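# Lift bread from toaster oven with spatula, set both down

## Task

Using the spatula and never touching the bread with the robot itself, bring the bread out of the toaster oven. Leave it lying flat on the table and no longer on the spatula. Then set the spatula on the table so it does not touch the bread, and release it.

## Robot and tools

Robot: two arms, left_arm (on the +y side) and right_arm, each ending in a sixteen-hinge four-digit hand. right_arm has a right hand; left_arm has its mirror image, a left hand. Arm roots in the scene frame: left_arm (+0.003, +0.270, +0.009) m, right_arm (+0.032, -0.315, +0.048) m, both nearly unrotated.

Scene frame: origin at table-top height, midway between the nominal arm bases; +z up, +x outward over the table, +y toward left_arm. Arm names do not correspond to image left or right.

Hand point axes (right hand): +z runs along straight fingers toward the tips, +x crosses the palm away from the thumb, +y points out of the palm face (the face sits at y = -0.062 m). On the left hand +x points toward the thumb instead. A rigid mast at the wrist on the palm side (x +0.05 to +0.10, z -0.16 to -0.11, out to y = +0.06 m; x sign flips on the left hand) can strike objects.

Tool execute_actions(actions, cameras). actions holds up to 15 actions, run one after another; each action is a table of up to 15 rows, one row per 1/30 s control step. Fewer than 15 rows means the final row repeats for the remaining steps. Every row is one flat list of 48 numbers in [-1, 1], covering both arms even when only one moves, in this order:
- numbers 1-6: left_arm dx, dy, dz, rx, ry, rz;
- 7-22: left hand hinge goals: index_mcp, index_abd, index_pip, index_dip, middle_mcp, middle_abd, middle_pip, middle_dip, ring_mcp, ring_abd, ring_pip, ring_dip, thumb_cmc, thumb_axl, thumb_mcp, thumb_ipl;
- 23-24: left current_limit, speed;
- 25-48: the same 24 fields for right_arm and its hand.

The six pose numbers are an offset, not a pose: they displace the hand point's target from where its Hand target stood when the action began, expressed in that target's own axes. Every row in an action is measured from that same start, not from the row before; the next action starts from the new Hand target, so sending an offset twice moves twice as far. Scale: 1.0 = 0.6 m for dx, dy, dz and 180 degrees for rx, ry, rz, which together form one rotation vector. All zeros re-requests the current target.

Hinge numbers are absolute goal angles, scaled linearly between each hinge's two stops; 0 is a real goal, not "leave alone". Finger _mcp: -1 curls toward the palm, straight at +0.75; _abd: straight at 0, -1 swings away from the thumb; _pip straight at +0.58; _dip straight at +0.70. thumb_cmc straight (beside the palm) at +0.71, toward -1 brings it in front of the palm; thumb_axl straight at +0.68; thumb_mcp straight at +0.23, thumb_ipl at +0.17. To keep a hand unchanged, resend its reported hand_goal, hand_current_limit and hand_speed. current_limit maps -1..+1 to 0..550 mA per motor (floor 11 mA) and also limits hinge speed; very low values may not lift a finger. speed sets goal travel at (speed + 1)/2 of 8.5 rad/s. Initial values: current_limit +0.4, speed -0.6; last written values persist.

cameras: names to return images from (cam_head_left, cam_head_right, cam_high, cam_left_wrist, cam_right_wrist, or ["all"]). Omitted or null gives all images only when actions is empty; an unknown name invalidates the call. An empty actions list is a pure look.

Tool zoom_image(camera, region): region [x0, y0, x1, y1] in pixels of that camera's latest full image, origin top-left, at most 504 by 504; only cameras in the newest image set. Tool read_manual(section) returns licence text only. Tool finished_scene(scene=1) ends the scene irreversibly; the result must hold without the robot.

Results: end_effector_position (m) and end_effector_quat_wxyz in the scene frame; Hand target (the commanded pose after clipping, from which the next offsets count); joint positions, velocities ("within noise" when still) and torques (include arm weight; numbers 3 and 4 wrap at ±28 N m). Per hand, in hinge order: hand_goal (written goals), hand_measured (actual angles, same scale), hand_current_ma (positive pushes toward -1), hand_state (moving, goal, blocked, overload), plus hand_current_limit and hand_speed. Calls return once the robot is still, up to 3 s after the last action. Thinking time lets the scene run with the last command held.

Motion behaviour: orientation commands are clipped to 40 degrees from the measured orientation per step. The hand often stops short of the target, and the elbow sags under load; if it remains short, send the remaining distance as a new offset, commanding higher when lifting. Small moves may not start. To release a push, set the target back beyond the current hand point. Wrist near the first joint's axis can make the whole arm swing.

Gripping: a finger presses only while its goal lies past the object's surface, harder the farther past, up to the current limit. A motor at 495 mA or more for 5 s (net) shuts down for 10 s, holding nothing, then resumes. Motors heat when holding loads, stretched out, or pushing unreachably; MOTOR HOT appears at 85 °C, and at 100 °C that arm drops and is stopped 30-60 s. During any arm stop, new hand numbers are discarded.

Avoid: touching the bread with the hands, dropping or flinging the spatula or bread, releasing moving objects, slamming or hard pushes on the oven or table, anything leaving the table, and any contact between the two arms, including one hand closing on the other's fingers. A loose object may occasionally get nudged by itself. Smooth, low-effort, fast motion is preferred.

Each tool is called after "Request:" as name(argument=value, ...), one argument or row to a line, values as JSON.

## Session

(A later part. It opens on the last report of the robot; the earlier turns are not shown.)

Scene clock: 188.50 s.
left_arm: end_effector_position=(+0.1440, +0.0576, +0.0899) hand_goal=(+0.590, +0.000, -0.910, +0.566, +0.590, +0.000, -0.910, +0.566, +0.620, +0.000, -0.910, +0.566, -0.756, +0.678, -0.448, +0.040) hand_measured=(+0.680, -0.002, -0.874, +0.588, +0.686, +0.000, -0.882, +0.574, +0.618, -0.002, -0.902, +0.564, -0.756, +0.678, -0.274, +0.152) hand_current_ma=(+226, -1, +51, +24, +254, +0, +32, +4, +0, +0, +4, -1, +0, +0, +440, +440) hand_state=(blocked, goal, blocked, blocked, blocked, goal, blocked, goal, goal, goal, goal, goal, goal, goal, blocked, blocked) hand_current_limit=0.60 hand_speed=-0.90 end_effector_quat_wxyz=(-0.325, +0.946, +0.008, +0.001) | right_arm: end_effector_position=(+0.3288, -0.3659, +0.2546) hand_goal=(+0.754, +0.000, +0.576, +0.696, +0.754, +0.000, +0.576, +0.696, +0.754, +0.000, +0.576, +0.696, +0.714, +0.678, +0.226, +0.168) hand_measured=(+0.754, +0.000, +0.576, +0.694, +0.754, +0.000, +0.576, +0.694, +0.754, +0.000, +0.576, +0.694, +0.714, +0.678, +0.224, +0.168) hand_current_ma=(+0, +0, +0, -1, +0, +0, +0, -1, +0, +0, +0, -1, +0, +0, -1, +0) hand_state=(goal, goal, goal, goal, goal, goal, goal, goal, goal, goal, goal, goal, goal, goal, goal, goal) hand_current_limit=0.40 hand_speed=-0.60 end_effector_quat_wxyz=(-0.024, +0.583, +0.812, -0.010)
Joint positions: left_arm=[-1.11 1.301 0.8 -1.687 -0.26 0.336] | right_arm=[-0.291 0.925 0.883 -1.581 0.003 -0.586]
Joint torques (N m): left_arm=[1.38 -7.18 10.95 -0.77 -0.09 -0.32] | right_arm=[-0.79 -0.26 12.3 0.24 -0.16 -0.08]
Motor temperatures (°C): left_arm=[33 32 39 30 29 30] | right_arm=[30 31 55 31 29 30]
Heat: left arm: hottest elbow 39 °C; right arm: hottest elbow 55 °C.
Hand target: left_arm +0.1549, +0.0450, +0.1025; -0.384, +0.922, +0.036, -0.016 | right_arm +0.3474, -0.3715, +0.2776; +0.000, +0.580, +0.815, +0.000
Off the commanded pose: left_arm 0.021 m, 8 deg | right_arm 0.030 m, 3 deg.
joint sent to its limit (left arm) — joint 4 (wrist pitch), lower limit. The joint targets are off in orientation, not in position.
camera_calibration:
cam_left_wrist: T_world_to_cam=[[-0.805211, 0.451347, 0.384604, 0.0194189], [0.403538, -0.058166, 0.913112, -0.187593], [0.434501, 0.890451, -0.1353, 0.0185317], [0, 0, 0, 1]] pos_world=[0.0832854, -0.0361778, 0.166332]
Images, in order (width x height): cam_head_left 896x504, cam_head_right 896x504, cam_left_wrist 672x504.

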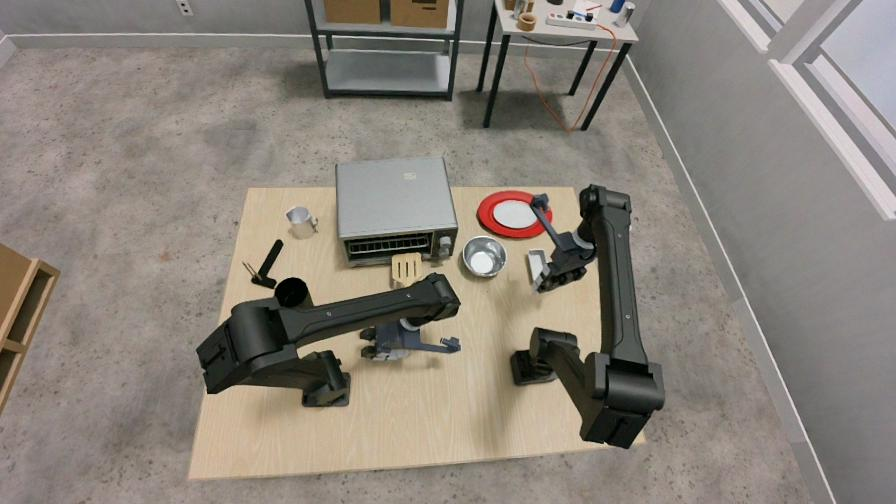

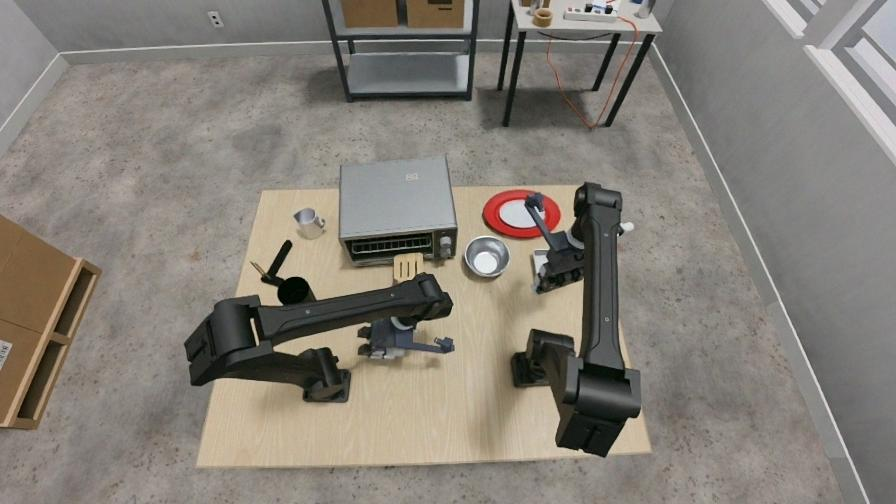

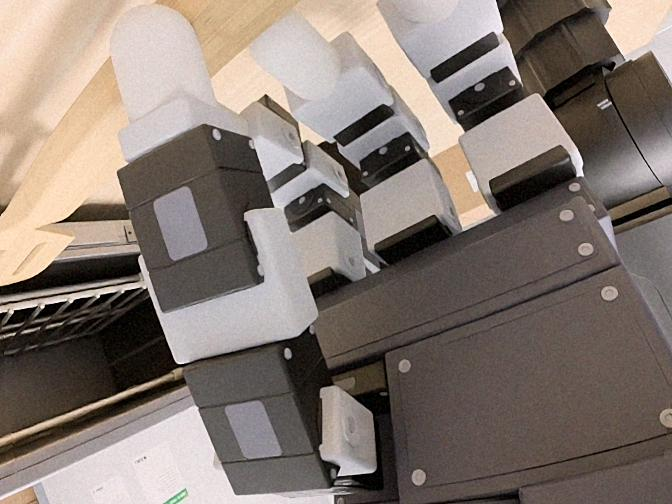

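Request:
execute_actions(
  actions=[
    [[0.0748,0.0042,-0.0042,0,0,0,0.589,0,-0.91,0.565,0.589,0,-0.91,0.565,0.62,0,-0.91,0.565,-0.757,0.678,-0.449,0.04,0.6,-0.9,0,0,0,0,0,0,0.754,0,0.576,0.696,0.754,0,0.576,0.696,0.754,0,0.576,0.696,0.714,0.678,0.226,0.168,0.4,-0.6]],
    [[0.0748,0.0042,-0.0042,0,0,0,0.589,0,-0.91,0.565,0.589,0,-0.91,0.565,0.62,0,-0.91,0.565,-0.757,0.678,-0.449,0.04,0.6,-0.9,0,0,0,0,0,0,0.754,0,0.576,0.696,0.754,0,0.576,0.696,0.754,0,0.576,0.696,0.714,0.678,0.226,0.168,0.4,-0.6]],
  ],
  cameras=["cam_left_wrist", "cam_head_right", "cam_head_left"],
)

Request:
zoom_image(
  camera="cam_head_right",
  region=[340, 220, 480, 310],
)

Request:
zoom_image(
  camera="cam_head_left",
  region=[340, 220, 480, 310],
)

Scene clock: 190.67 s.
left_arm: end_effector_position=(+0.2350, +0.0553, +0.0946) hand_goal=(+0.590, +0.000, -0.910, +0.566, +0.590, +0.000, -0.910, +0.566, +0.620, +0.000, -0.910, +0.566, -0.756, +0.678, -0.448, +0.040) hand_measured=(+0.590, -0.002, -0.904, +0.570, +0.590, +0.000, -0.906, +0.568, +0.618, -0.002, -0.904, +0.564, -0.754, +0.680, -0.450, +0.040) hand_current_ma=(+0, +0, +3, +2, +0, +0, +2, +0, -1, +0, +3, -1, +1, +1, +0, +0) hand_state=(goal, goal, goal, goal, goal, goal, goal, goal, goal, goal, goal, goal, goal, goal, goal, goal) hand_current_limit=0.60 hand_speed=-0.90 end_effector_quat_wxyz=(-0.354, +0.935, +0.028, +0.002) | right_arm: end_effector_position=(+0.3288, -0.3659, +0.2546) hand_goal=(+0.754, +0.000, +0.576, +0.696, +0.754, +0.000, +0.576, +0.696, +0.754, +0.000, +0.576, +0.696, +0.714, +0.678, +0.226, +0.168) hand_measured=(+0.754, +0.000, +0.576, +0.694, +0.754, +0.000, +0.576, +0.694, +0.754, +0.000, +0.576, +0.694, +0.714, +0.678, +0.224, +0.168) hand_current_ma=(+0, +0, +0, -1, +0, +0, +0, -1, +0, +0, +0, -1, +0, +0, -1, +0) hand_state=(goal, goal, goal, goal, goal, goal, goal, goal, goal, goal, goal, goal, goal, goal, goal, goal) hand_current_limit=0.40 hand_speed=-0.60 end_effector_quat_wxyz=(-0.024, +0.583, +0.812, -0.010)
Joint positions: left_arm=[-0.886 1.456 0.956 -1.689 -0.405 0.471] | right_arm=[-0.291 0.925 0.883 -1.581 0.003 -0.586]
Joint torques (N m): left_arm=[1.03 -9.29 10.59 -0.69 -0.22 -0.07] | right_arm=[-0.67 -0.44 12.31 0.34 -0.13 -0.1]
Motor temperatures (°C): left_arm=[33 32 39 30 29 30] | right_arm=[30 31 55 31 29 30]
Heat: left arm: hottest elbow 39 °C; right arm: hottest elbow 55 °C.
Hand target: left_arm +0.2449, +0.0450, +0.1023; -0.384, +0.922, +0.036, -0.016 | right_arm +0.3474, -0.3715, +0.2776; +0.000, +0.580, +0.815, +0.000
Off the commanded pose: left_arm 0.016 m, 4 deg | right_arm 0.030 m, 3 deg.
joint sent to its limit (left arm) — joint 4 (wrist pitch), lower limit. The joint targets are off in orientation, not in position.
camera_calibration:
cam_left_wrist: T_world_to_cam=[[-0.826742, 0.39732, 0.39829, 0.0986329], [0.393085, -0.0985111, 0.91421, -0.224147], [0.40247, 0.912377, -0.0747374, -0.0177912], [0, 0, 0, 1]] pos_world=[0.176813, -0.0450375, 0.164303]
Images, in order (width x height): cam_head_left 896x504, cam_head_right 896x504, cam_left_wrist 672x504.

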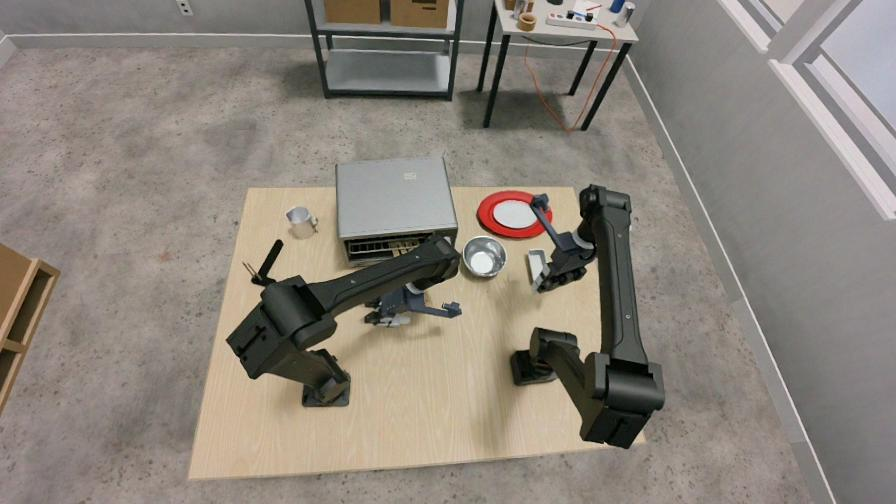

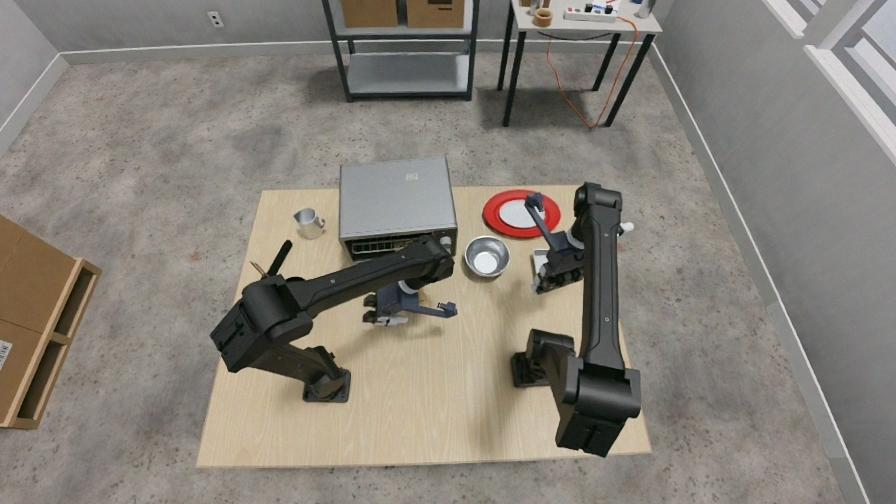

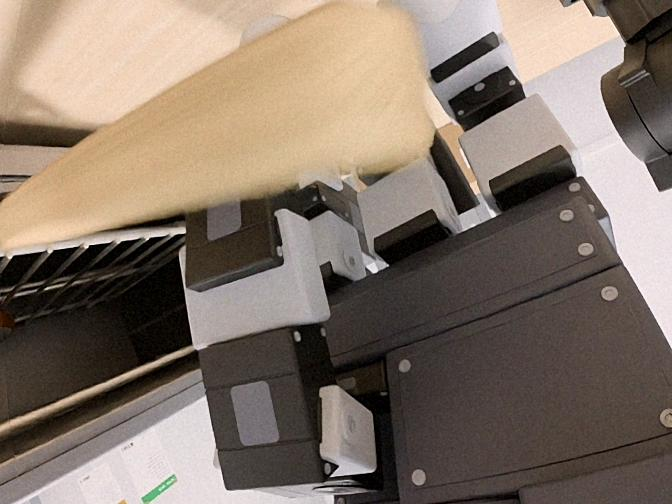

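Scaled by 3.600.

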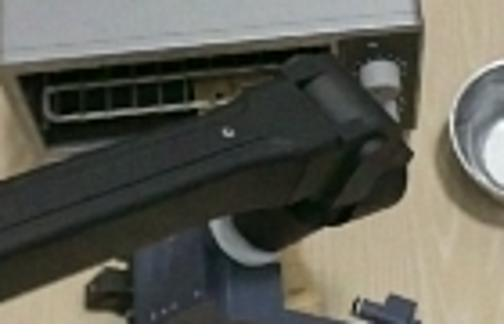

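Scaled by 3.600.

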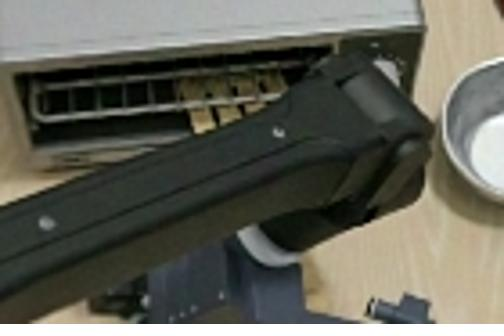

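Request:
zoom_image(
  camera="cam_left_wrist",
  region=[0, 0, 504, 300],
)

Request:
execute_actions(
  actions=[],
  cameras=["cam_high", "cam_right_wrist"],
)

Request:
zoom_image(
  camera="cam_high",
  region=[380, 150, 620, 330],
)

Scaled by 1.000.

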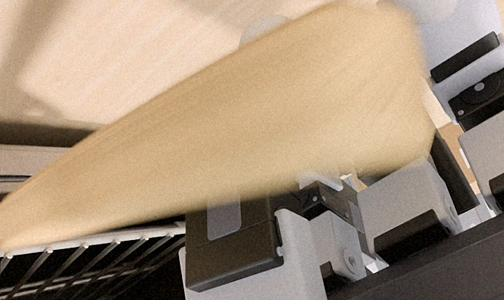

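Scene clock: 191.00 s.
left_arm: end_effector_position=(+0.2348, +0.0553, +0.0941) hand_goal=(+0.590, +0.000, -0.910, +0.566, +0.590, +0.000, -0.910, +0.566, +0.620, +0.000, -0.910, +0.566, -0.756, +0.678, -0.448, +0.040) hand_measured=(+0.590, -0.002, -0.904, +0.570, +0.590, +0.000, -0.906, +0.568, +0.618, -0.002, -0.904, +0.564, -0.754, +0.680, -0.450, +0.040) hand_current_ma=(+0, +0, +3, +2, +0, +0, +2, +0, -1, +0, +3, -1, +1, +1, +0, +0) hand_state=(goal, goal, goal, goal, goal, goal, goal, goal, goal, goal, goal, goal, goal, goal, goal, goal) hand_current_limit=0.60 hand_speed=-0.90 end_effector_quat_wxyz=(-0.354, +0.935, +0.027, +0.001) | right_arm: end_effector_position=(+0.3288, -0.3659, +0.2546) hand_goal=(+0.754, +0.000, +0.576, +0.696, +0.754, +0.000, +0.576, +0.696, +0.754, +0.000, +0.576, +0.696, +0.714, +0.678, +0.226, +0.168) hand_measured=(+0.754, +0.000, +0.576, +0.694, +0.754, +0.000, +0.576, +0.694, +0.754, +0.000, +0.576, +0.694, +0.714, +0.678, +0.224, +0.168) hand_current_ma=(+0, +0, +0, -1, +0, +0, +0, -1, +0, +0, +0, -1, +0, +0, -1, +0) hand_state=(goal, goal, goal, goal, goal, goal, goal, goal, goal, goal, goal, goal, goal, goal, goal, goal) hand_current_limit=0.40 hand_speed=-0.60 end_effector_quat_wxyz=(-0.024, +0.583, +0.812, -0.010)
Joint positions: left_arm=[-0.886 1.457 0.956 -1.689 -0.405 0.472] | right_arm=[-0.291 0.925 0.883 -1.581 0.003 -0.586]
Joint velocities: within noise
Joint torques (N m): left_arm=[1.08 -9.05 10.58 -0.73 -0.25 -0.03] | right_arm=[-1.08 -0.26 12.44 0.2 -0.17 -0.09]
Motor temperatures (°C): left_arm=[33 32 39 30 29 30] | right_arm=[30 31 55 31 29 30]
Heat: left arm: hottest elbow 39 °C; right arm: hottest elbow 55 °C.
Hand target: left_arm +0.2449, +0.0450, +0.1022; -0.384, +0.922, +0.036, -0.016 | right_arm +0.3474, -0.3715, +0.2776; +0.000, +0.580, +0.815, +0.000
Off the commanded pose: left_arm 0.017 m, 4 deg | right_arm 0.030 m, 3 deg.
camera_calibration:
cam_right_wrist: T_world_to_cam=[[0.832325, -0.54327, -0.109966, -0.404971], [-0.309047, -0.619537, 0.72157, -0.353385], [-0.460135, -0.566596, -0.683553, 0.240346], [0, 0, 0, 1]] pos_world=[0.338447, -0.302764, 0.374748]
Images, in order (width x height): cam_high 896x504, cam_right_wrist 672x504.

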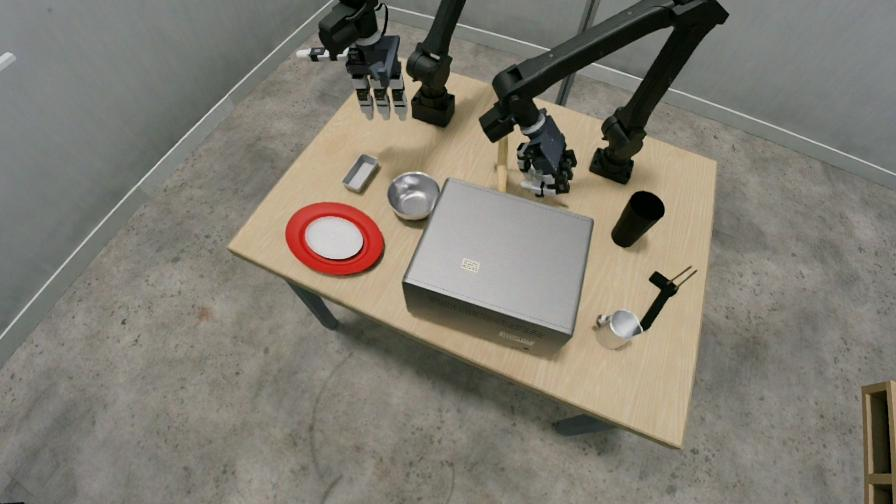

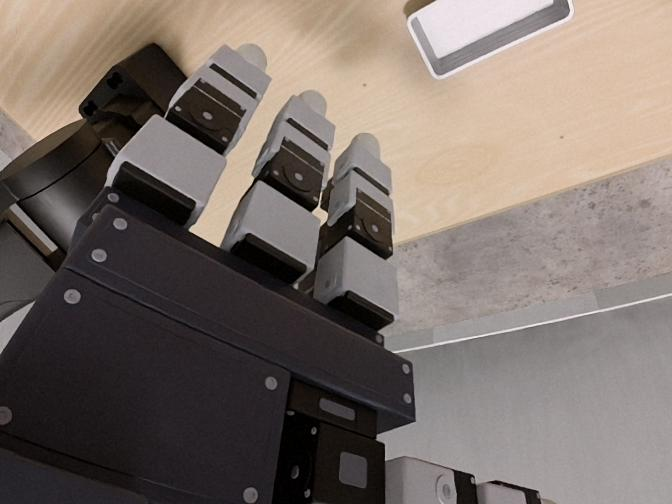

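Scaled by 2.100.

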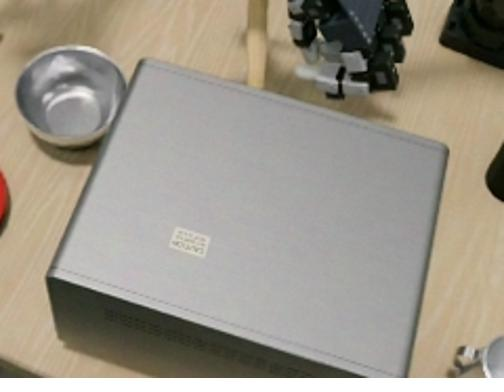

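Request:
execute_actions(
  actions=[
    [[0,0.0413,0.0412,0,0,0,0.589,0,-0.91,0.565,0.589,0,-0.91,0.565,0.62,0,-0.91,0.565,-0.757,0.678,-0.449,0.04,0.3,-0.9,0,0,0,0,0,0,0.754,0,0.576,0.696,0.754,0,0.576,0.696,0.754,0,0.576,0.696,0.714,0.678,0.226,0.168,0.4,-0.6]],
    [[0,0.0295,0.0294,0,0,0,0.589,0,-0.91,0.565,0.589,0,-0.91,0.565,0.62,0,-0.91,0.565,-0.757,0.678,-0.449,0.04,0.3,-0.9,0,0,0,0,0,0,0.754,0,0.576,0.696,0.754,0,0.576,0.696,0.754,0,0.576,0.696,0.714,0.678,0.226,0.168,0.4,-0.6]],
  ],
  cameras=["cam_left_wrist", "cam_head_right", "cam_head_left", "cam_high"],
)

Request:
zoom_image(
  camera="cam_head_left",
  region=[340, 220, 480, 330],
)

Request:
zoom_image(
  camera="cam_high",
  region=[460, 110, 620, 230],
)

Scene clock: 192.77 s.
left_arm: end_effector_position=(+0.2406, +0.0501, +0.0430) hand_goal=(+0.590, +0.000, -0.910, +0.566, +0.590, +0.000, -0.910, +0.566, +0.620, +0.000, -0.910, +0.566, -0.756, +0.678, -0.448, +0.040) hand_measured=(+0.588, -0.002, -0.904, +0.570, +0.588, +0.000, -0.906, +0.568, +0.618, -0.002, -0.904, +0.564, -0.758, +0.678, -0.448, +0.042) hand_current_ma=(+0, +0, +3, +2, +0, +0, +2, +0, -1, +0, +3, -1, +0, +0, +0, +0) hand_state=(goal, goal, goal, goal, goal, goal, goal, goal, goal, goal, goal, goal, goal, goal, goal, goal) hand_current_limit=0.30 hand_speed=-0.90 end_effector_quat_wxyz=(-0.388, +0.921, +0.030, -0.020) | right_arm: end_effector_position=(+0.3288, -0.3659, +0.2546) hand_goal=(+0.754, +0.000, +0.576, +0.696, +0.754, +0.000, +0.576, +0.696, +0.754, +0.000, +0.576, +0.696, +0.714, +0.678, +0.226, +0.168) hand_measured=(+0.754, +0.000, +0.576, +0.694, +0.754, +0.000, +0.576, +0.694, +0.754, +0.000, +0.576, +0.694, +0.714, +0.678, +0.224, +0.168) hand_current_ma=(+0, +0, +0, -1, +0, +0, +0, -1, +0, +0, +0, -1, +0, +0, -1, +0) hand_state=(goal, goal, goal, goal, goal, goal, goal, goal, goal, goal, goal, goal, goal, goal, goal, goal) hand_current_limit=0.40 hand_speed=-0.60 end_effector_quat_wxyz=(-0.024, +0.583, +0.812, -0.010)
Joint positions: left_arm=[-0.886 1.618 0.962 -1.624 -0.401 0.447] | right_arm=[-0.291 0.925 0.883 -1.581 0.003 -0.586]
Joint torques (N m): left_arm=[0.26 -10.58 7.25 -0.43 -0.16 -0.24] | right_arm=[-0.91 -0.56 12.38 0.17 -0.16 -0.11]
Motor temperatures (°C): left_arm=[33 32 39 30 29 30] | right_arm=[30 31 55 31 29 30]
Heat: left arm: hottest elbow 39 °C; right arm: hottest elbow 55 °C.
Hand target: left_arm +0.2449, +0.0451, +0.0423; -0.384, +0.922, +0.036, -0.016 | right_arm +0.3474, -0.3715, +0.2776; +0.000, +0.580, +0.815, +0.000
Off the commanded pose: left_arm 0.007 m, 1 deg | right_arm 0.030 m, 3 deg.
camera_calibration:
cam_left_wrist: T_world_to_cam=[[-0.815823, 0.35005, 0.460324, 0.12292], [0.434241, -0.154889, 0.887381, -0.185567], [0.381927, 0.923837, -0.0256443, -0.0168608], [0, 0, 0, 1]] pos_world=[0.187301, -0.0561939, 0.107653]
Images, in order (width x height): cam_head_left 896x504, cam_head_right 896x504, cam_high 896x504, cam_left_wrist 672x504.

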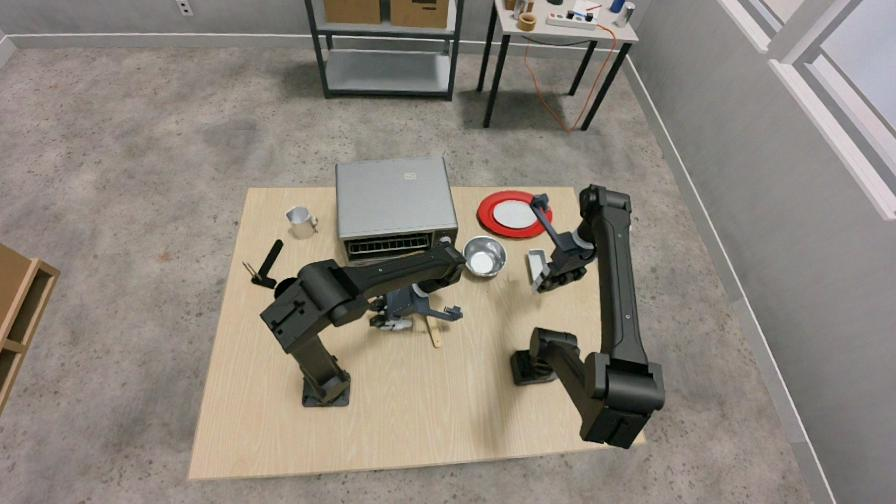

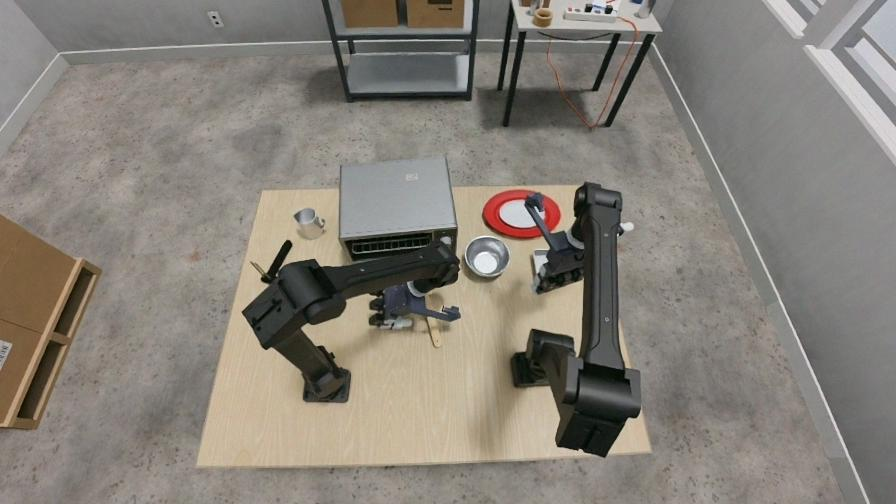

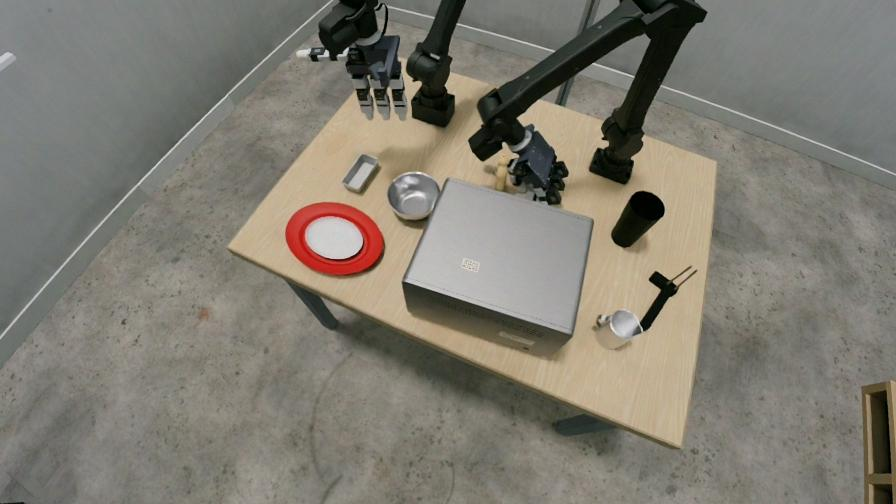

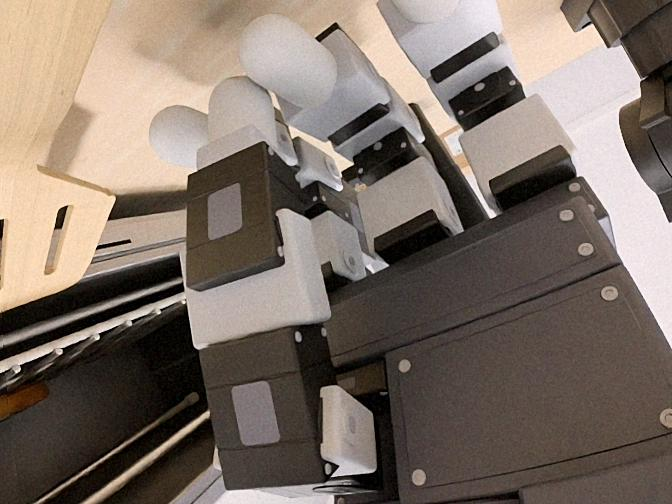

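Scaled by 3.600.

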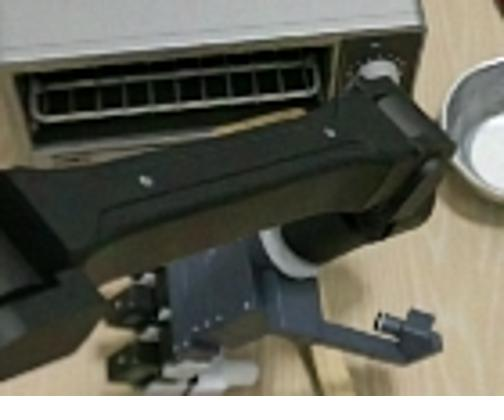

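Scaled by 3.150.

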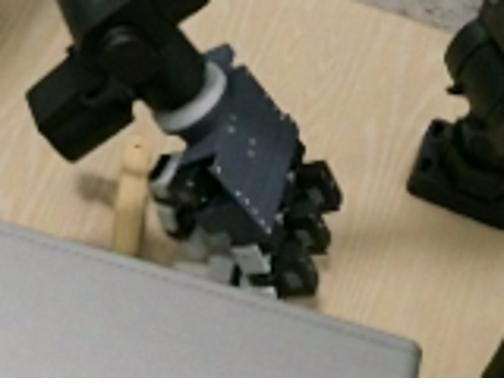

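Request:
execute_actions(
  actions=[
    [[0,-0.0413,-0.0411,0,0,0,0.589,0,-0.91,0.565,0.589,0,-0.91,0.565,0.62,0,-0.91,0.565,-0.757,0.678,-0.449,0.04,0.3,-0.6,0,0,0,0,0,0,0.754,0,0.576,0.696,0.754,0,0.576,0.696,0.754,0,0.576,0.696,0.714,0.678,0.226,0.168,0.4,-0.6]],
    [[0,0,0,0,0,0,1,0,-0.708,0.116,1,0,-0.708,0.116,1,0,-0.708,0.116,-0.757,0.678,-0.112,0.168,0.3,-0.6,0,0,0,0,0,0,0.754,0,0.576,0.696,0.754,0,0.576,0.696,0.754,0,0.576,0.696,0.714,0.678,0.226,0.168,0.4,-0.6]],
  ],
  cameras=["cam_left_wrist", "cam_head_right"],
)

Request:
zoom_image(
  camera="cam_head_right",
  region=[340, 220, 480, 360],
)

Scene clock: 199.13 s.
left_arm: end_effector_position=(+0.2349, +0.0574, +0.0609) hand_goal=(+1.000, +0.000, -0.708, +0.116, +1.000, +0.000, -0.708, +0.116, +1.000, +0.000, -0.708, +0.116, -0.756, +0.678, -0.112, +0.168) hand_measured=(+0.986, -0.002, -0.710, +0.120, +0.984, +0.000, -0.710, +0.120, +0.984, -0.002, -0.710, +0.120, -0.756, +0.678, -0.116, +0.166) hand_current_ma=(-14, +0, +0, +2, -15, +0, +0, +1, -15, +0, +0, +1, +0, +0, -3, -1) hand_state=(goal, goal, goal, goal, goal, goal, goal, goal, goal, goal, goal, goal, goal, goal, goal, goal) hand_current_limit=0.30 hand_speed=-0.60 end_effector_quat_wxyz=(-0.392, +0.919, +0.029, -0.023) | right_arm: end_effector_position=(+0.3288, -0.3659, +0.2546) hand_goal=(+0.754, +0.000, +0.576, +0.696, +0.754, +0.000, +0.576, +0.696, +0.754, +0.000, +0.576, +0.696, +0.714, +0.678, +0.226, +0.168) hand_measured=(+0.754, +0.000, +0.576, +0.694, +0.754, +0.000, +0.576, +0.694, +0.754, +0.000, +0.576, +0.694, +0.714, +0.678, +0.224, +0.168) hand_current_ma=(+0, +0, +0, -1, +0, +0, +0, -1, +0, +0, +0, -1, +0, +0, -1, +0) hand_state=(goal, goal, goal, goal, goal, goal, goal, goal, goal, goal, goal, goal, goal, goal, goal, goal) hand_current_limit=0.40 hand_speed=-0.60 end_effector_quat_wxyz=(-0.024, +0.583, +0.812, -0.010)
Joint positions: left_arm=[-0.886 1.575 0.962 -1.679 -0.401 0.447] | right_arm=[-0.291 0.925 0.883 -1.581 0.003 -0.586]
Joint torques (N m): left_arm=[0.44 -12.4 9.95 -1.32 -0.23 -0.13] | right_arm=[-0.79 -0.21 12.42 0.39 -0.13 -0.08]
Motor temperatures (°C): left_arm=[33 33 39 30 29 30] | right_arm=[30 31 56 31 29 30]
Heat: left arm: hottest elbow 39 °C; right arm: hottest elbow 56 °C.
Hand target: left_arm +0.2450, +0.0450, +0.0773; -0.384, +0.922, +0.036, -0.016 | right_arm +0.3474, -0.3715, +0.2776; +0.000, +0.580, +0.815, +0.000
Off the commanded pose: left_arm 0.023 m, 2 deg | right_arm 0.030 m, 3 deg.
joint sent to its limit (left arm) — joint 4 (wrist pitch), lower limit. The joint targets still meet the commanded pose.
camera_calibration:
cam_left_wrist: T_world_to_cam=[[-0.812654, 0.345992, 0.468916, 0.106516], [0.440268, -0.162644, 0.883013, -0.19855], [0.381782, 0.924033, -0.0201559, -0.0212736], [0, 0, 0, 1]] pos_world=[0.182097, -0.0494891, 0.124947]
Images, in order (width x height): cam_head_right 896x504, cam_left_wrist 672x504.

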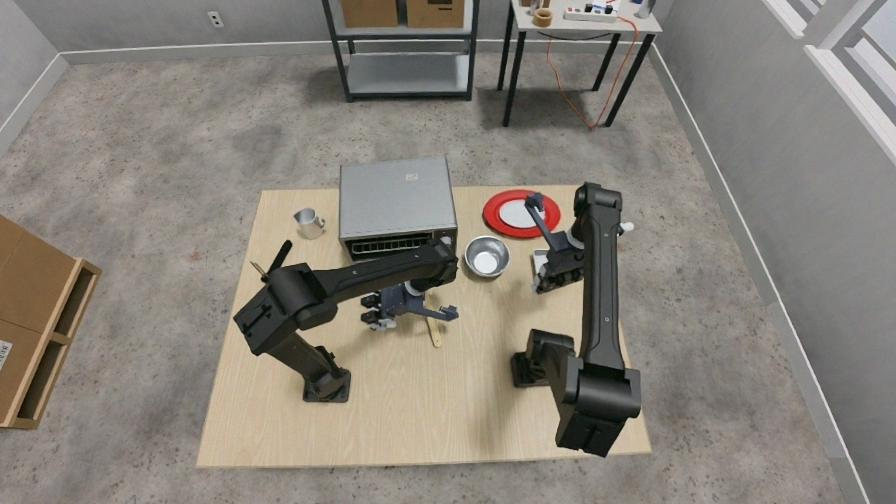

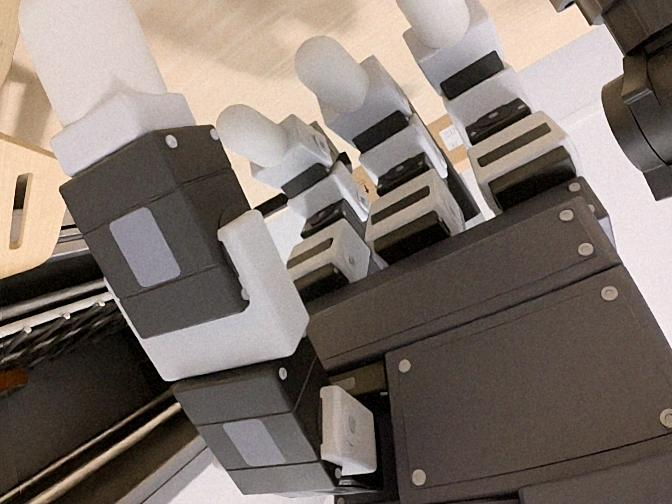

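Scaled by 3.600.

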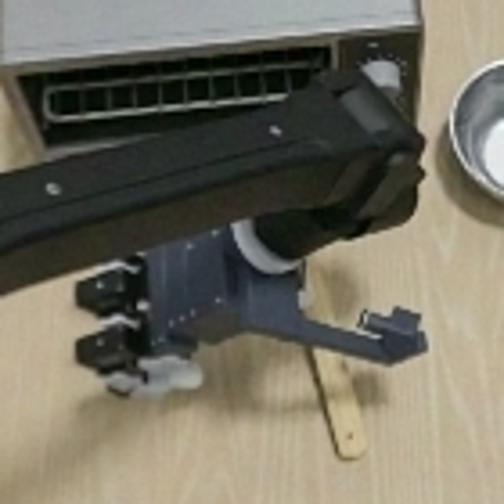

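Request:
execute_actions(
  actions=[
    [[-0.0059,0.0528,-0.053,0,0,0,1,0,-0.708,0.116,1,0,-0.708,0.116,1,0,-0.708,0.116,-0.757,0.678,-0.112,0.168,0.3,-0.6,0,0,0,0,0,0,0.754,0,0.576,0.696,0.754,0,0.576,0.696,0.754,0,0.576,0.696,0.714,0.678,0.226,0.168,0.4,-0.6]],
    [[0,0,0,0,0,0,1,0,-0.708,0.116,1,0,-0.708,0.116,1,0,-0.708,0.116,-0.757,0.678,-0.112,0.168,0.3,-0.6,0,0,0,0,0,0,0.754,0,0.576,0.696,0.754,0,0.576,0.696,0.754,0,0.576,0.696,0.714,0.678,0.226,0.168,0.4,-0.6]],
  ],
  cameras=["cam_left_wrist", "cam_head_right"],
)

Request:
zoom_image(
  camera="cam_head_right",
  region=[340, 220, 480, 360],
)

Scene clock: 200.77 s.
left_arm: end_effector_position=(+0.2391, +0.0132, +0.0701) hand_goal=(+1.000, +0.000, -0.708, +0.116, +1.000, +0.000, -0.708, +0.116, +1.000, +0.000, -0.708, +0.116, -0.756, +0.678, -0.112, +0.168) hand_measured=(+0.986, -0.002, -0.710, +0.120, +0.984, +0.000, -0.710, +0.120, +0.986, -0.002, -0.710, +0.120, -0.756, +0.678, -0.116, +0.166) hand_current_ma=(-13, +0, +0, +2, -14, +0, +0, +1, -14, +0, +0, +1, +0, +0, -2, -1) hand_state=(goal, goal, goal, goal, goal, goal, goal, goal, goal, goal, goal, goal, goal, goal, goal, goal) hand_current_limit=0.30 hand_speed=-0.60 end_effector_quat_wxyz=(-0.365, +0.930, +0.028, -0.010) | right_arm: end_effector_position=(+0.3288, -0.3659, +0.2546) hand_goal=(+0.754, +0.000, +0.576, +0.696, +0.754, +0.000, +0.576, +0.696, +0.754, +0.000, +0.576, +0.696, +0.714, +0.678, +0.226, +0.168) hand_measured=(+0.754, +0.000, +0.576, +0.694, +0.754, +0.000, +0.576, +0.694, +0.754, +0.000, +0.576, +0.694, +0.714, +0.678, +0.224, +0.168) hand_current_ma=(+0, +0, +0, -1, +0, +0, +0, -1, +0, +0, +0, -1, +0, +0, -1, +0) hand_state=(goal, goal, goal, goal, goal, goal, goal, goal, goal, goal, goal, goal, goal, goal, goal, goal) hand_current_limit=0.40 hand_speed=-0.60 end_effector_quat_wxyz=(-0.024, +0.583, +0.812, -0.010)
Joint positions: left_arm=[-0.942 1.607 1.048 -1.682 -0.361 0.418] | right_arm=[-0.291 0.925 0.883 -1.581 0.003 -0.586]
Joint torques (N m): left_arm=[-0.32 -10.93 10.14 -1.1 -0.12 -0.24] | right_arm=[-0.73 -0.15 12.41 0.29 -0.14 -0.09]
Motor temperatures (°C): left_arm=[33 33 39 30 29 30] | right_arm=[30 31 56 31 29 30]
Heat: left arm: hottest elbow 39 °C; right arm: hottest elbow 56 °C.
Hand target: left_arm +0.2449, +0.0001, +0.0772; -0.384, +0.922, +0.036, -0.016 | right_arm +0.3474, -0.3715, +0.2776; +0.000, +0.580, +0.815, +0.000
Off the commanded pose: left_arm 0.016 m, 3 deg | right_arm 0.030 m, 3 deg.
joint sent to its limit (left arm) — joint 4 (wrist pitch), lower limit. The joint targets are off in orientation, not in position.
camera_calibration:
cam_left_wrist: T_world_to_cam=[[-0.820325, 0.380077, 0.427328, 0.125221], [0.416037, -0.116094, 0.901907, -0.211794], [0.392404, 0.91764, -0.0628911, 0.0186797], [0, 0, 0, 1]] pos_world=[0.183506, -0.0893228, 0.138683]
Images, in order (width x height): cam_head_right 896x504, cam_left_wrist 672x504.

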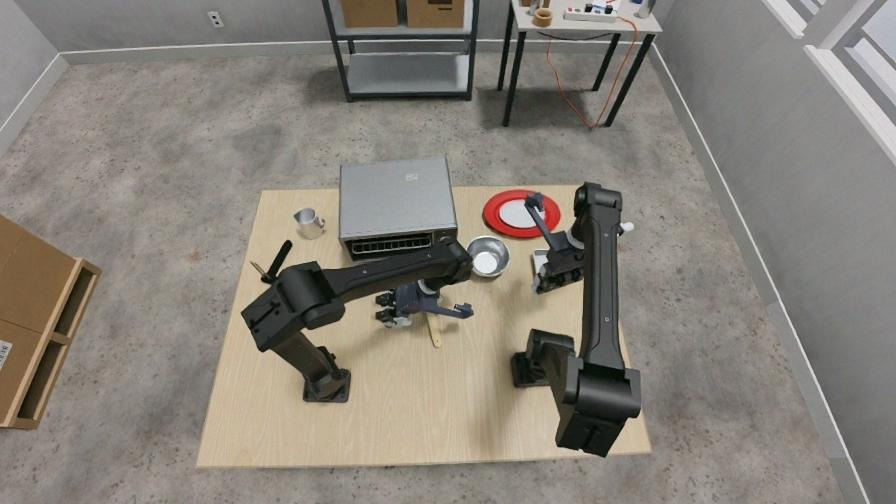

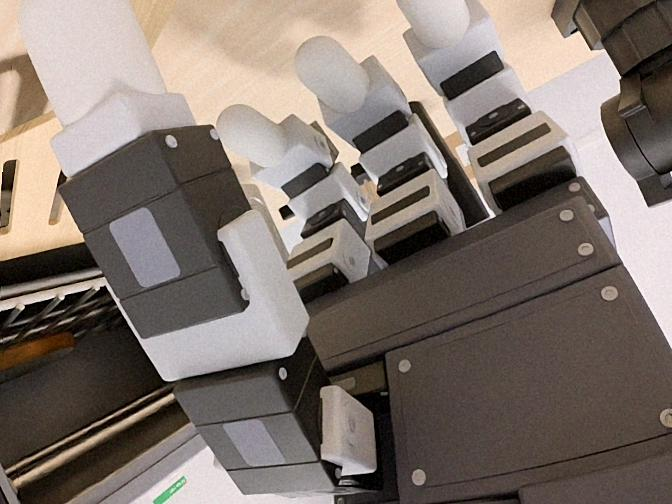

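Scaled by 3.600.

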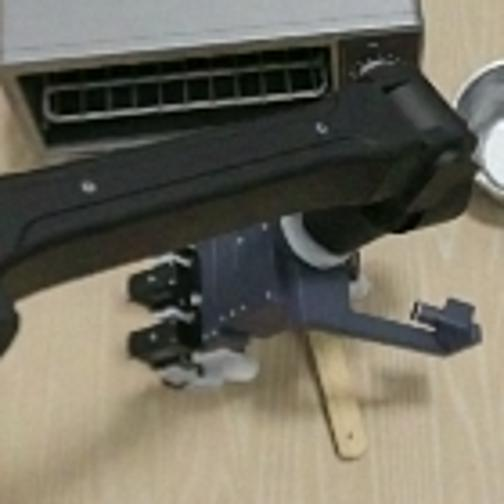

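Request:
execute_actions(
  actions=[
    [[0,0.035,0.0348,0,0,0,1,0,-0.708,0.116,1,0,-0.708,0.116,1,0,-0.708,0.116,-0.757,0.678,-0.112,0.168,0.3,-0.6,0,0,0,0,0,0,0.754,0,0.576,0.696,0.754,0,0.576,0.696,0.754,0,0.576,0.696,0.714,0.678,0.226,0.168,0.4,-0.6]],
    [[0,0,0,0,0,0,1,0,-0.708,0.116,1,0,-0.708,0.116,1,0,-0.708,0.116,-0.757,0.678,-0.112,0.168,0.3,-0.6,0,0,0,0,0,0,0.754,0,0.576,0.696,0.754,0,0.576,0.696,0.754,0,0.576,0.696,0.714,0.678,0.226,0.168,0.4,-0.6]],
  ],
  cameras=["cam_left_wrist"],
)

Scene clock: 202.23 s.
left_arm: end_effector_position=(+0.2371, +0.0185, +0.0399) hand_goal=(+1.000, +0.000, -0.708, +0.116, +1.000, +0.000, -0.708, +0.116, +1.000, +0.000, -0.708, +0.116, -0.756, +0.678, -0.112, +0.168) hand_measured=(+0.986, -0.002, -0.710, +0.120, +0.986, +0.000, -0.710, +0.120, +0.986, -0.002, -0.710, +0.120, -0.756, +0.678, -0.116, +0.166) hand_current_ma=(-12, +0, +0, +2, -13, +0, +0, +1, -13, +0, +0, +1, +0, +0, -2, -1) hand_state=(goal, goal, goal, goal, goal, goal, goal, goal, goal, goal, goal, goal, goal, goal, goal, goal) hand_current_limit=0.30 hand_speed=-0.60 end_effector_quat_wxyz=(-0.401, +0.915, +0.032, -0.031) | right_arm: end_effector_position=(+0.3288, -0.3659, +0.2546) hand_goal=(+0.754, +0.000, +0.576, +0.696, +0.754, +0.000, +0.576, +0.696, +0.754, +0.000, +0.576, +0.696, +0.714, +0.678, +0.226, +0.168) hand_measured=(+0.754, +0.000, +0.576, +0.694, +0.754, +0.000, +0.576, +0.694, +0.754, +0.000, +0.576, +0.694, +0.714, +0.678, +0.224, +0.168) hand_current_ma=(+0, +0, +0, -1, +0, +0, +0, -1, +0, +0, +0, -1, +0, +0, -1, +0) hand_state=(goal, goal, goal, goal, goal, goal, goal, goal, goal, goal, goal, goal, goal, goal, goal, goal) hand_current_limit=0.40 hand_speed=-0.60 end_effector_quat_wxyz=(-0.024, +0.583, +0.812, -0.010)
Joint positions: left_arm=[-0.942 1.705 1.053 -1.682 -0.356 0.391] | right_arm=[-0.291 0.925 0.883 -1.581 0.003 -0.586]
Joint torques (N m): left_arm=[-0.79 -12.69 9.52 -0.66 -0.11 -0.23] | right_arm=[-0.97 -0.15 12.36 0.31 -0.18 -0.09]
Motor temperatures (°C): left_arm=[33 33 39 30 29 30] | right_arm=[30 31 56 31 29 30]
Heat: left arm: hottest elbow 39 °C; right arm: hottest elbow 56 °C.
Hand target: left_arm +0.2449, +0.0001, +0.0477; -0.384, +0.922, +0.036, -0.016 | right_arm +0.3474, -0.3715, +0.2776; +0.000, +0.580, +0.815, +0.000
Off the commanded pose: left_arm 0.021 m, 3 deg | right_arm 0.030 m, 3 deg.
camera_calibration:
cam_left_wrist: T_world_to_cam=[[-0.811025, 0.32766, 0.484642, 0.130864], [0.452202, -0.174459, 0.874687, -0.189615], [0.37115, 0.928549, -0.0066781, 0.0153097], [0, 0, 0, 1]] pos_world=[0.186197, -0.090175, 0.102534]
Images, in order (width x height): cam_left_wrist 672x504.

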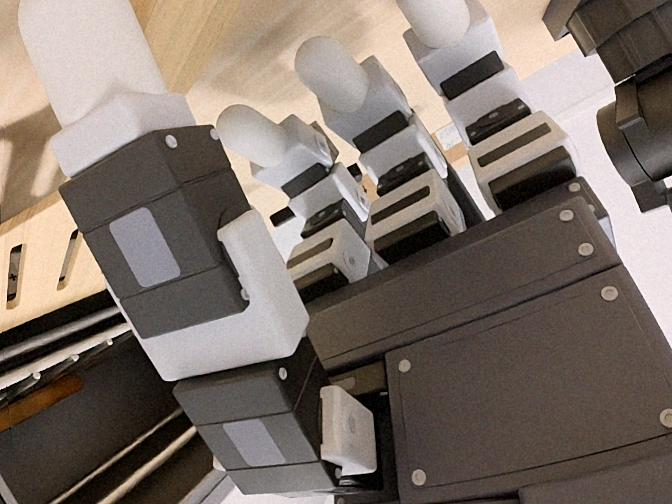

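Request:
execute_actions(
  actions=[
    [[0,0.0236,0.0235,0,0,0,1,0,-0.708,0.116,1,0,-0.708,0.116,1,0,-0.708,0.116,-0.757,0.678,-0.112,0.168,0.3,-0.6,0,0,0,0,0,0,0.754,0,0.576,0.696,0.754,0,0.576,0.696,0.754,0,0.576,0.696,0.714,0.678,0.226,0.168,0.4,-0.6]],
    [[0,0.006,0.006,0,0,0,1,0,-0.708,0.116,1,0,-0.708,0.116,1,0,-0.708,0.116,-0.757,0.678,-0.112,0.168,0.3,-0.6,0,0,0,0,0,0,0.754,0,0.576,0.696,0.754,0,0.576,0.696,0.754,0,0.576,0.696,0.714,0.678,0.226,0.168,0.4,-0.6]],
  ],
  cameras=["cam_left_wrist"],
)

Scene clock: 203.63 s.
left_arm: end_effector_position=(+0.2439, +0.0087, +0.0242) hand_goal=(+1.000, +0.000, -0.708, +0.116, +1.000, +0.000, -0.708, +0.116, +1.000, +0.000, -0.708, +0.116, -0.756, +0.678, -0.112, +0.168) hand_measured=(+0.986, -0.002, -0.710, +0.120, +0.986, +0.000, -0.710, +0.120, +0.986, -0.002, -0.710, +0.120, -0.756, +0.678, -0.116, +0.166) hand_current_ma=(-12, +0, +0, +2, -13, +0, +0, +1, -13, +0, +0, +1, +0, +0, -2, -1) hand_state=(goal, goal, goal, goal, goal, goal, goal, goal, goal, goal, goal, goal, goal, goal, goal, goal) hand_current_limit=0.30 hand_speed=-0.60 end_effector_quat_wxyz=(-0.387, +0.921, +0.035, -0.022) | right_arm: end_effector_position=(+0.3288, -0.3659, +0.2546) hand_goal=(+0.754, +0.000, +0.576, +0.696, +0.754, +0.000, +0.576, +0.696, +0.754, +0.000, +0.576, +0.696, +0.714, +0.678, +0.226, +0.168) hand_measured=(+0.754, +0.000, +0.576, +0.694, +0.754, +0.000, +0.576, +0.694, +0.754, +0.000, +0.576, +0.694, +0.714, +0.678, +0.224, +0.168) hand_current_ma=(+0, +0, +0, -1, +0, +0, +0, -1, +0, +0, +0, -1, +0, +0, -1, +0) hand_state=(goal, goal, goal, goal, goal, goal, goal, goal, goal, goal, goal, goal, goal, goal, goal, goal) hand_current_limit=0.40 hand_speed=-0.60 end_effector_quat_wxyz=(-0.024, +0.583, +0.812, -0.010)
Joint positions: left_arm=[-0.942 1.734 1.053 -1.619 -0.356 0.391] | right_arm=[-0.291 0.925 0.883 -1.581 0.003 -0.586]
Joint torques (N m): left_arm=[-0.73 -11.93 7.27 -0.51 -0.13 -0.24] | right_arm=[-1.26 -0.91 12.37 0.44 -0.15 -0.06]
Motor temperatures (°C): left_arm=[33 33 39 30 29 30] | right_arm=[30 31 56 31 29 30]
Heat: left arm: hottest elbow 39 °C; right arm: hottest elbow 56 °C.
Hand target: left_arm +0.2449, +0.0001, +0.0225; -0.384, +0.922, +0.036, -0.016 | right_arm +0.3474, -0.3715, +0.2776; +0.000, +0.580, +0.815, +0.000
Off the commanded pose: left_arm 0.009 m, 1 deg | right_arm 0.030 m, 3 deg.
camera_calibration:
cam_left_wrist: T_world_to_cam=[[-0.820559, 0.340895, 0.458774, 0.150098], [0.434604, -0.149183, 0.88818, -0.176927], [0.371217, 0.928189, -0.0257407, 0.0222244], [0, 0, 0, 1]] pos_world=[0.191808, -0.0981908, 0.0888538]
Images, in order (width x height): cam_left_wrist 672x504.

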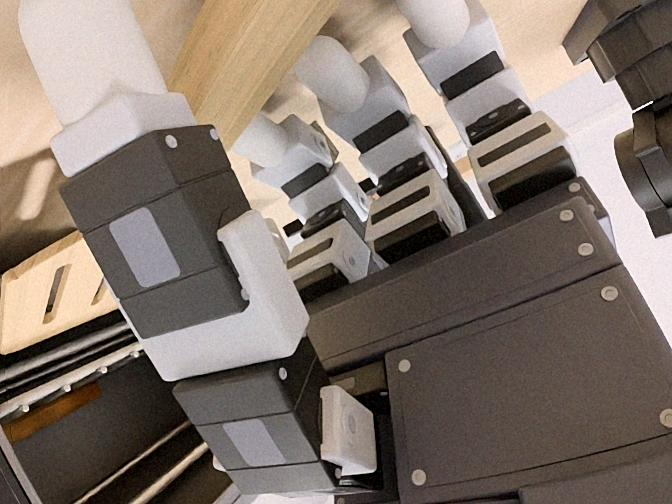

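Request:
execute_actions(
  actions=[
    [[0,0.006,0.006,0,0,0,1,0,-0.708,0.116,1,0,-0.708,0.116,1,0,-0.708,0.116,-0.757,0.678,-0.112,0.168,0.3,-0.6,0,0,0,0,0,0,0.754,0,0.576,0.696,0.754,0,0.576,0.696,0.754,0,0.576,0.696,0.714,0.678,0.226,0.168,0.4,-0.6]],
    [[0,0,0,0,0,0,0.753,0,-0.883,0.536,0.753,0,-0.883,0.536,0.753,0,-0.883,0.536,-0.757,0.678,-0.27,0.168,0,-0.85,0,0,0,0,0,0,0.754,0,0.576,0.696,0.754,0,0.576,0.696,0.754,0,0.576,0.696,0.714,0.678,0.226,0.168,0.4,-0.6]],
    [[0,0,0,0,0,0,0.753,0,-0.883,0.536,0.753,0,-0.883,0.536,0.753,0,-0.883,0.536,-0.757,0.678,-0.27,0.168,0,-0.85,0,0,0,0,0,0,0.754,0,0.576,0.696,0.754,0,0.576,0.696,0.754,0,0.576,0.696,0.714,0.678,0.226,0.168,0.4,-0.6]],
  ],
  cameras=["cam_left_wrist"],
)

Scene clock: 205.60 s.
left_arm: end_effector_position=(+0.2451, +0.0070, +0.0198) hand_goal=(+0.754, +0.000, -0.882, +0.536, +0.754, +0.000, -0.882, +0.536, +0.754, +0.000, -0.882, +0.536, -0.756, +0.678, -0.270, +0.168) hand_measured=(+0.752, -0.002, -0.876, +0.534, +0.752, +0.000, -0.876, +0.534, +0.752, -0.002, -0.876, +0.534, -0.756, +0.678, -0.268, +0.166) hand_current_ma=(+0, +0, +3, -1, -1, +0, +3, -1, -1, +0, +3, -1, +0, +0, +1, -1) hand_state=(goal, goal, goal, goal, goal, goal, goal, goal, goal, goal, goal, goal, goal, goal, goal, goal) hand_current_limit=0.00 hand_speed=-0.85 end_effector_quat_wxyz=(-0.386, +0.922, +0.036, -0.021) | right_arm: end_effector_position=(+0.3288, -0.3659, +0.2546) hand_goal=(+0.754, +0.000, +0.576, +0.696, +0.754, +0.000, +0.576, +0.696, +0.754, +0.000, +0.576, +0.696, +0.714, +0.678, +0.226, +0.168) hand_measured=(+0.754, +0.000, +0.576, +0.694, +0.754, +0.000, +0.576, +0.694, +0.754, +0.000, +0.576, +0.694, +0.714, +0.678, +0.224, +0.168) hand_current_ma=(+0, +0, +0, -1, +0, +0, +0, -1, +0, +0, +0, -1, +0, +0, -1, +0) hand_state=(goal, goal, goal, goal, goal, goal, goal, goal, goal, goal, goal, goal, goal, goal, goal, goal) hand_current_limit=0.40 hand_speed=-0.60 end_effector_quat_wxyz=(-0.024, +0.583, +0.812, -0.010)
Joint positions: left_arm=[-0.942 1.743 1.053 -1.605 -0.356 0.391] | right_arm=[-0.291 0.925 0.883 -1.581 0.003 -0.586]
Joint torques (N m): left_arm=[-0.67 -12.1 6.82 -0.5 -0.13 -0.24] | right_arm=[-0.56 -0.5 12.34 0.29 -0.14 -0.09]
Motor temperatures (°C): left_arm=[33 33 39 30 29 30] | right_arm=[30 31 56 31 29 30]
Heat: left arm: hottest elbow 39 °C; right arm: hottest elbow 56 °C.
Hand target: left_arm +0.2449, +0.0001, +0.0174; -0.384, +0.922, +0.036, -0.016 | right_arm +0.3474, -0.3715, +0.2776; +0.000, +0.580, +0.815, +0.000
Off the commanded pose: left_arm 0.007 m, 1 deg | right_arm 0.030 m, 3 deg.
camera_calibration:
cam_left_wrist: T_world_to_cam=[[-0.821554, 0.342293, 0.455944, 0.153894], [0.432699, -0.146396, 0.889573, -0.173316], [0.371243, 0.928118, -0.0278375, 0.0232112], [0, 0, 0, 1]] pos_world=[0.192809, -0.0995924, 0.084656]
Images, in order (width x height): cam_left_wrist 672x504.

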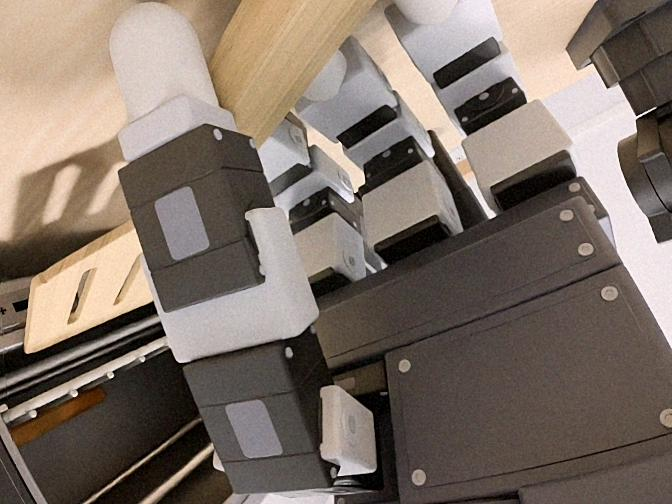

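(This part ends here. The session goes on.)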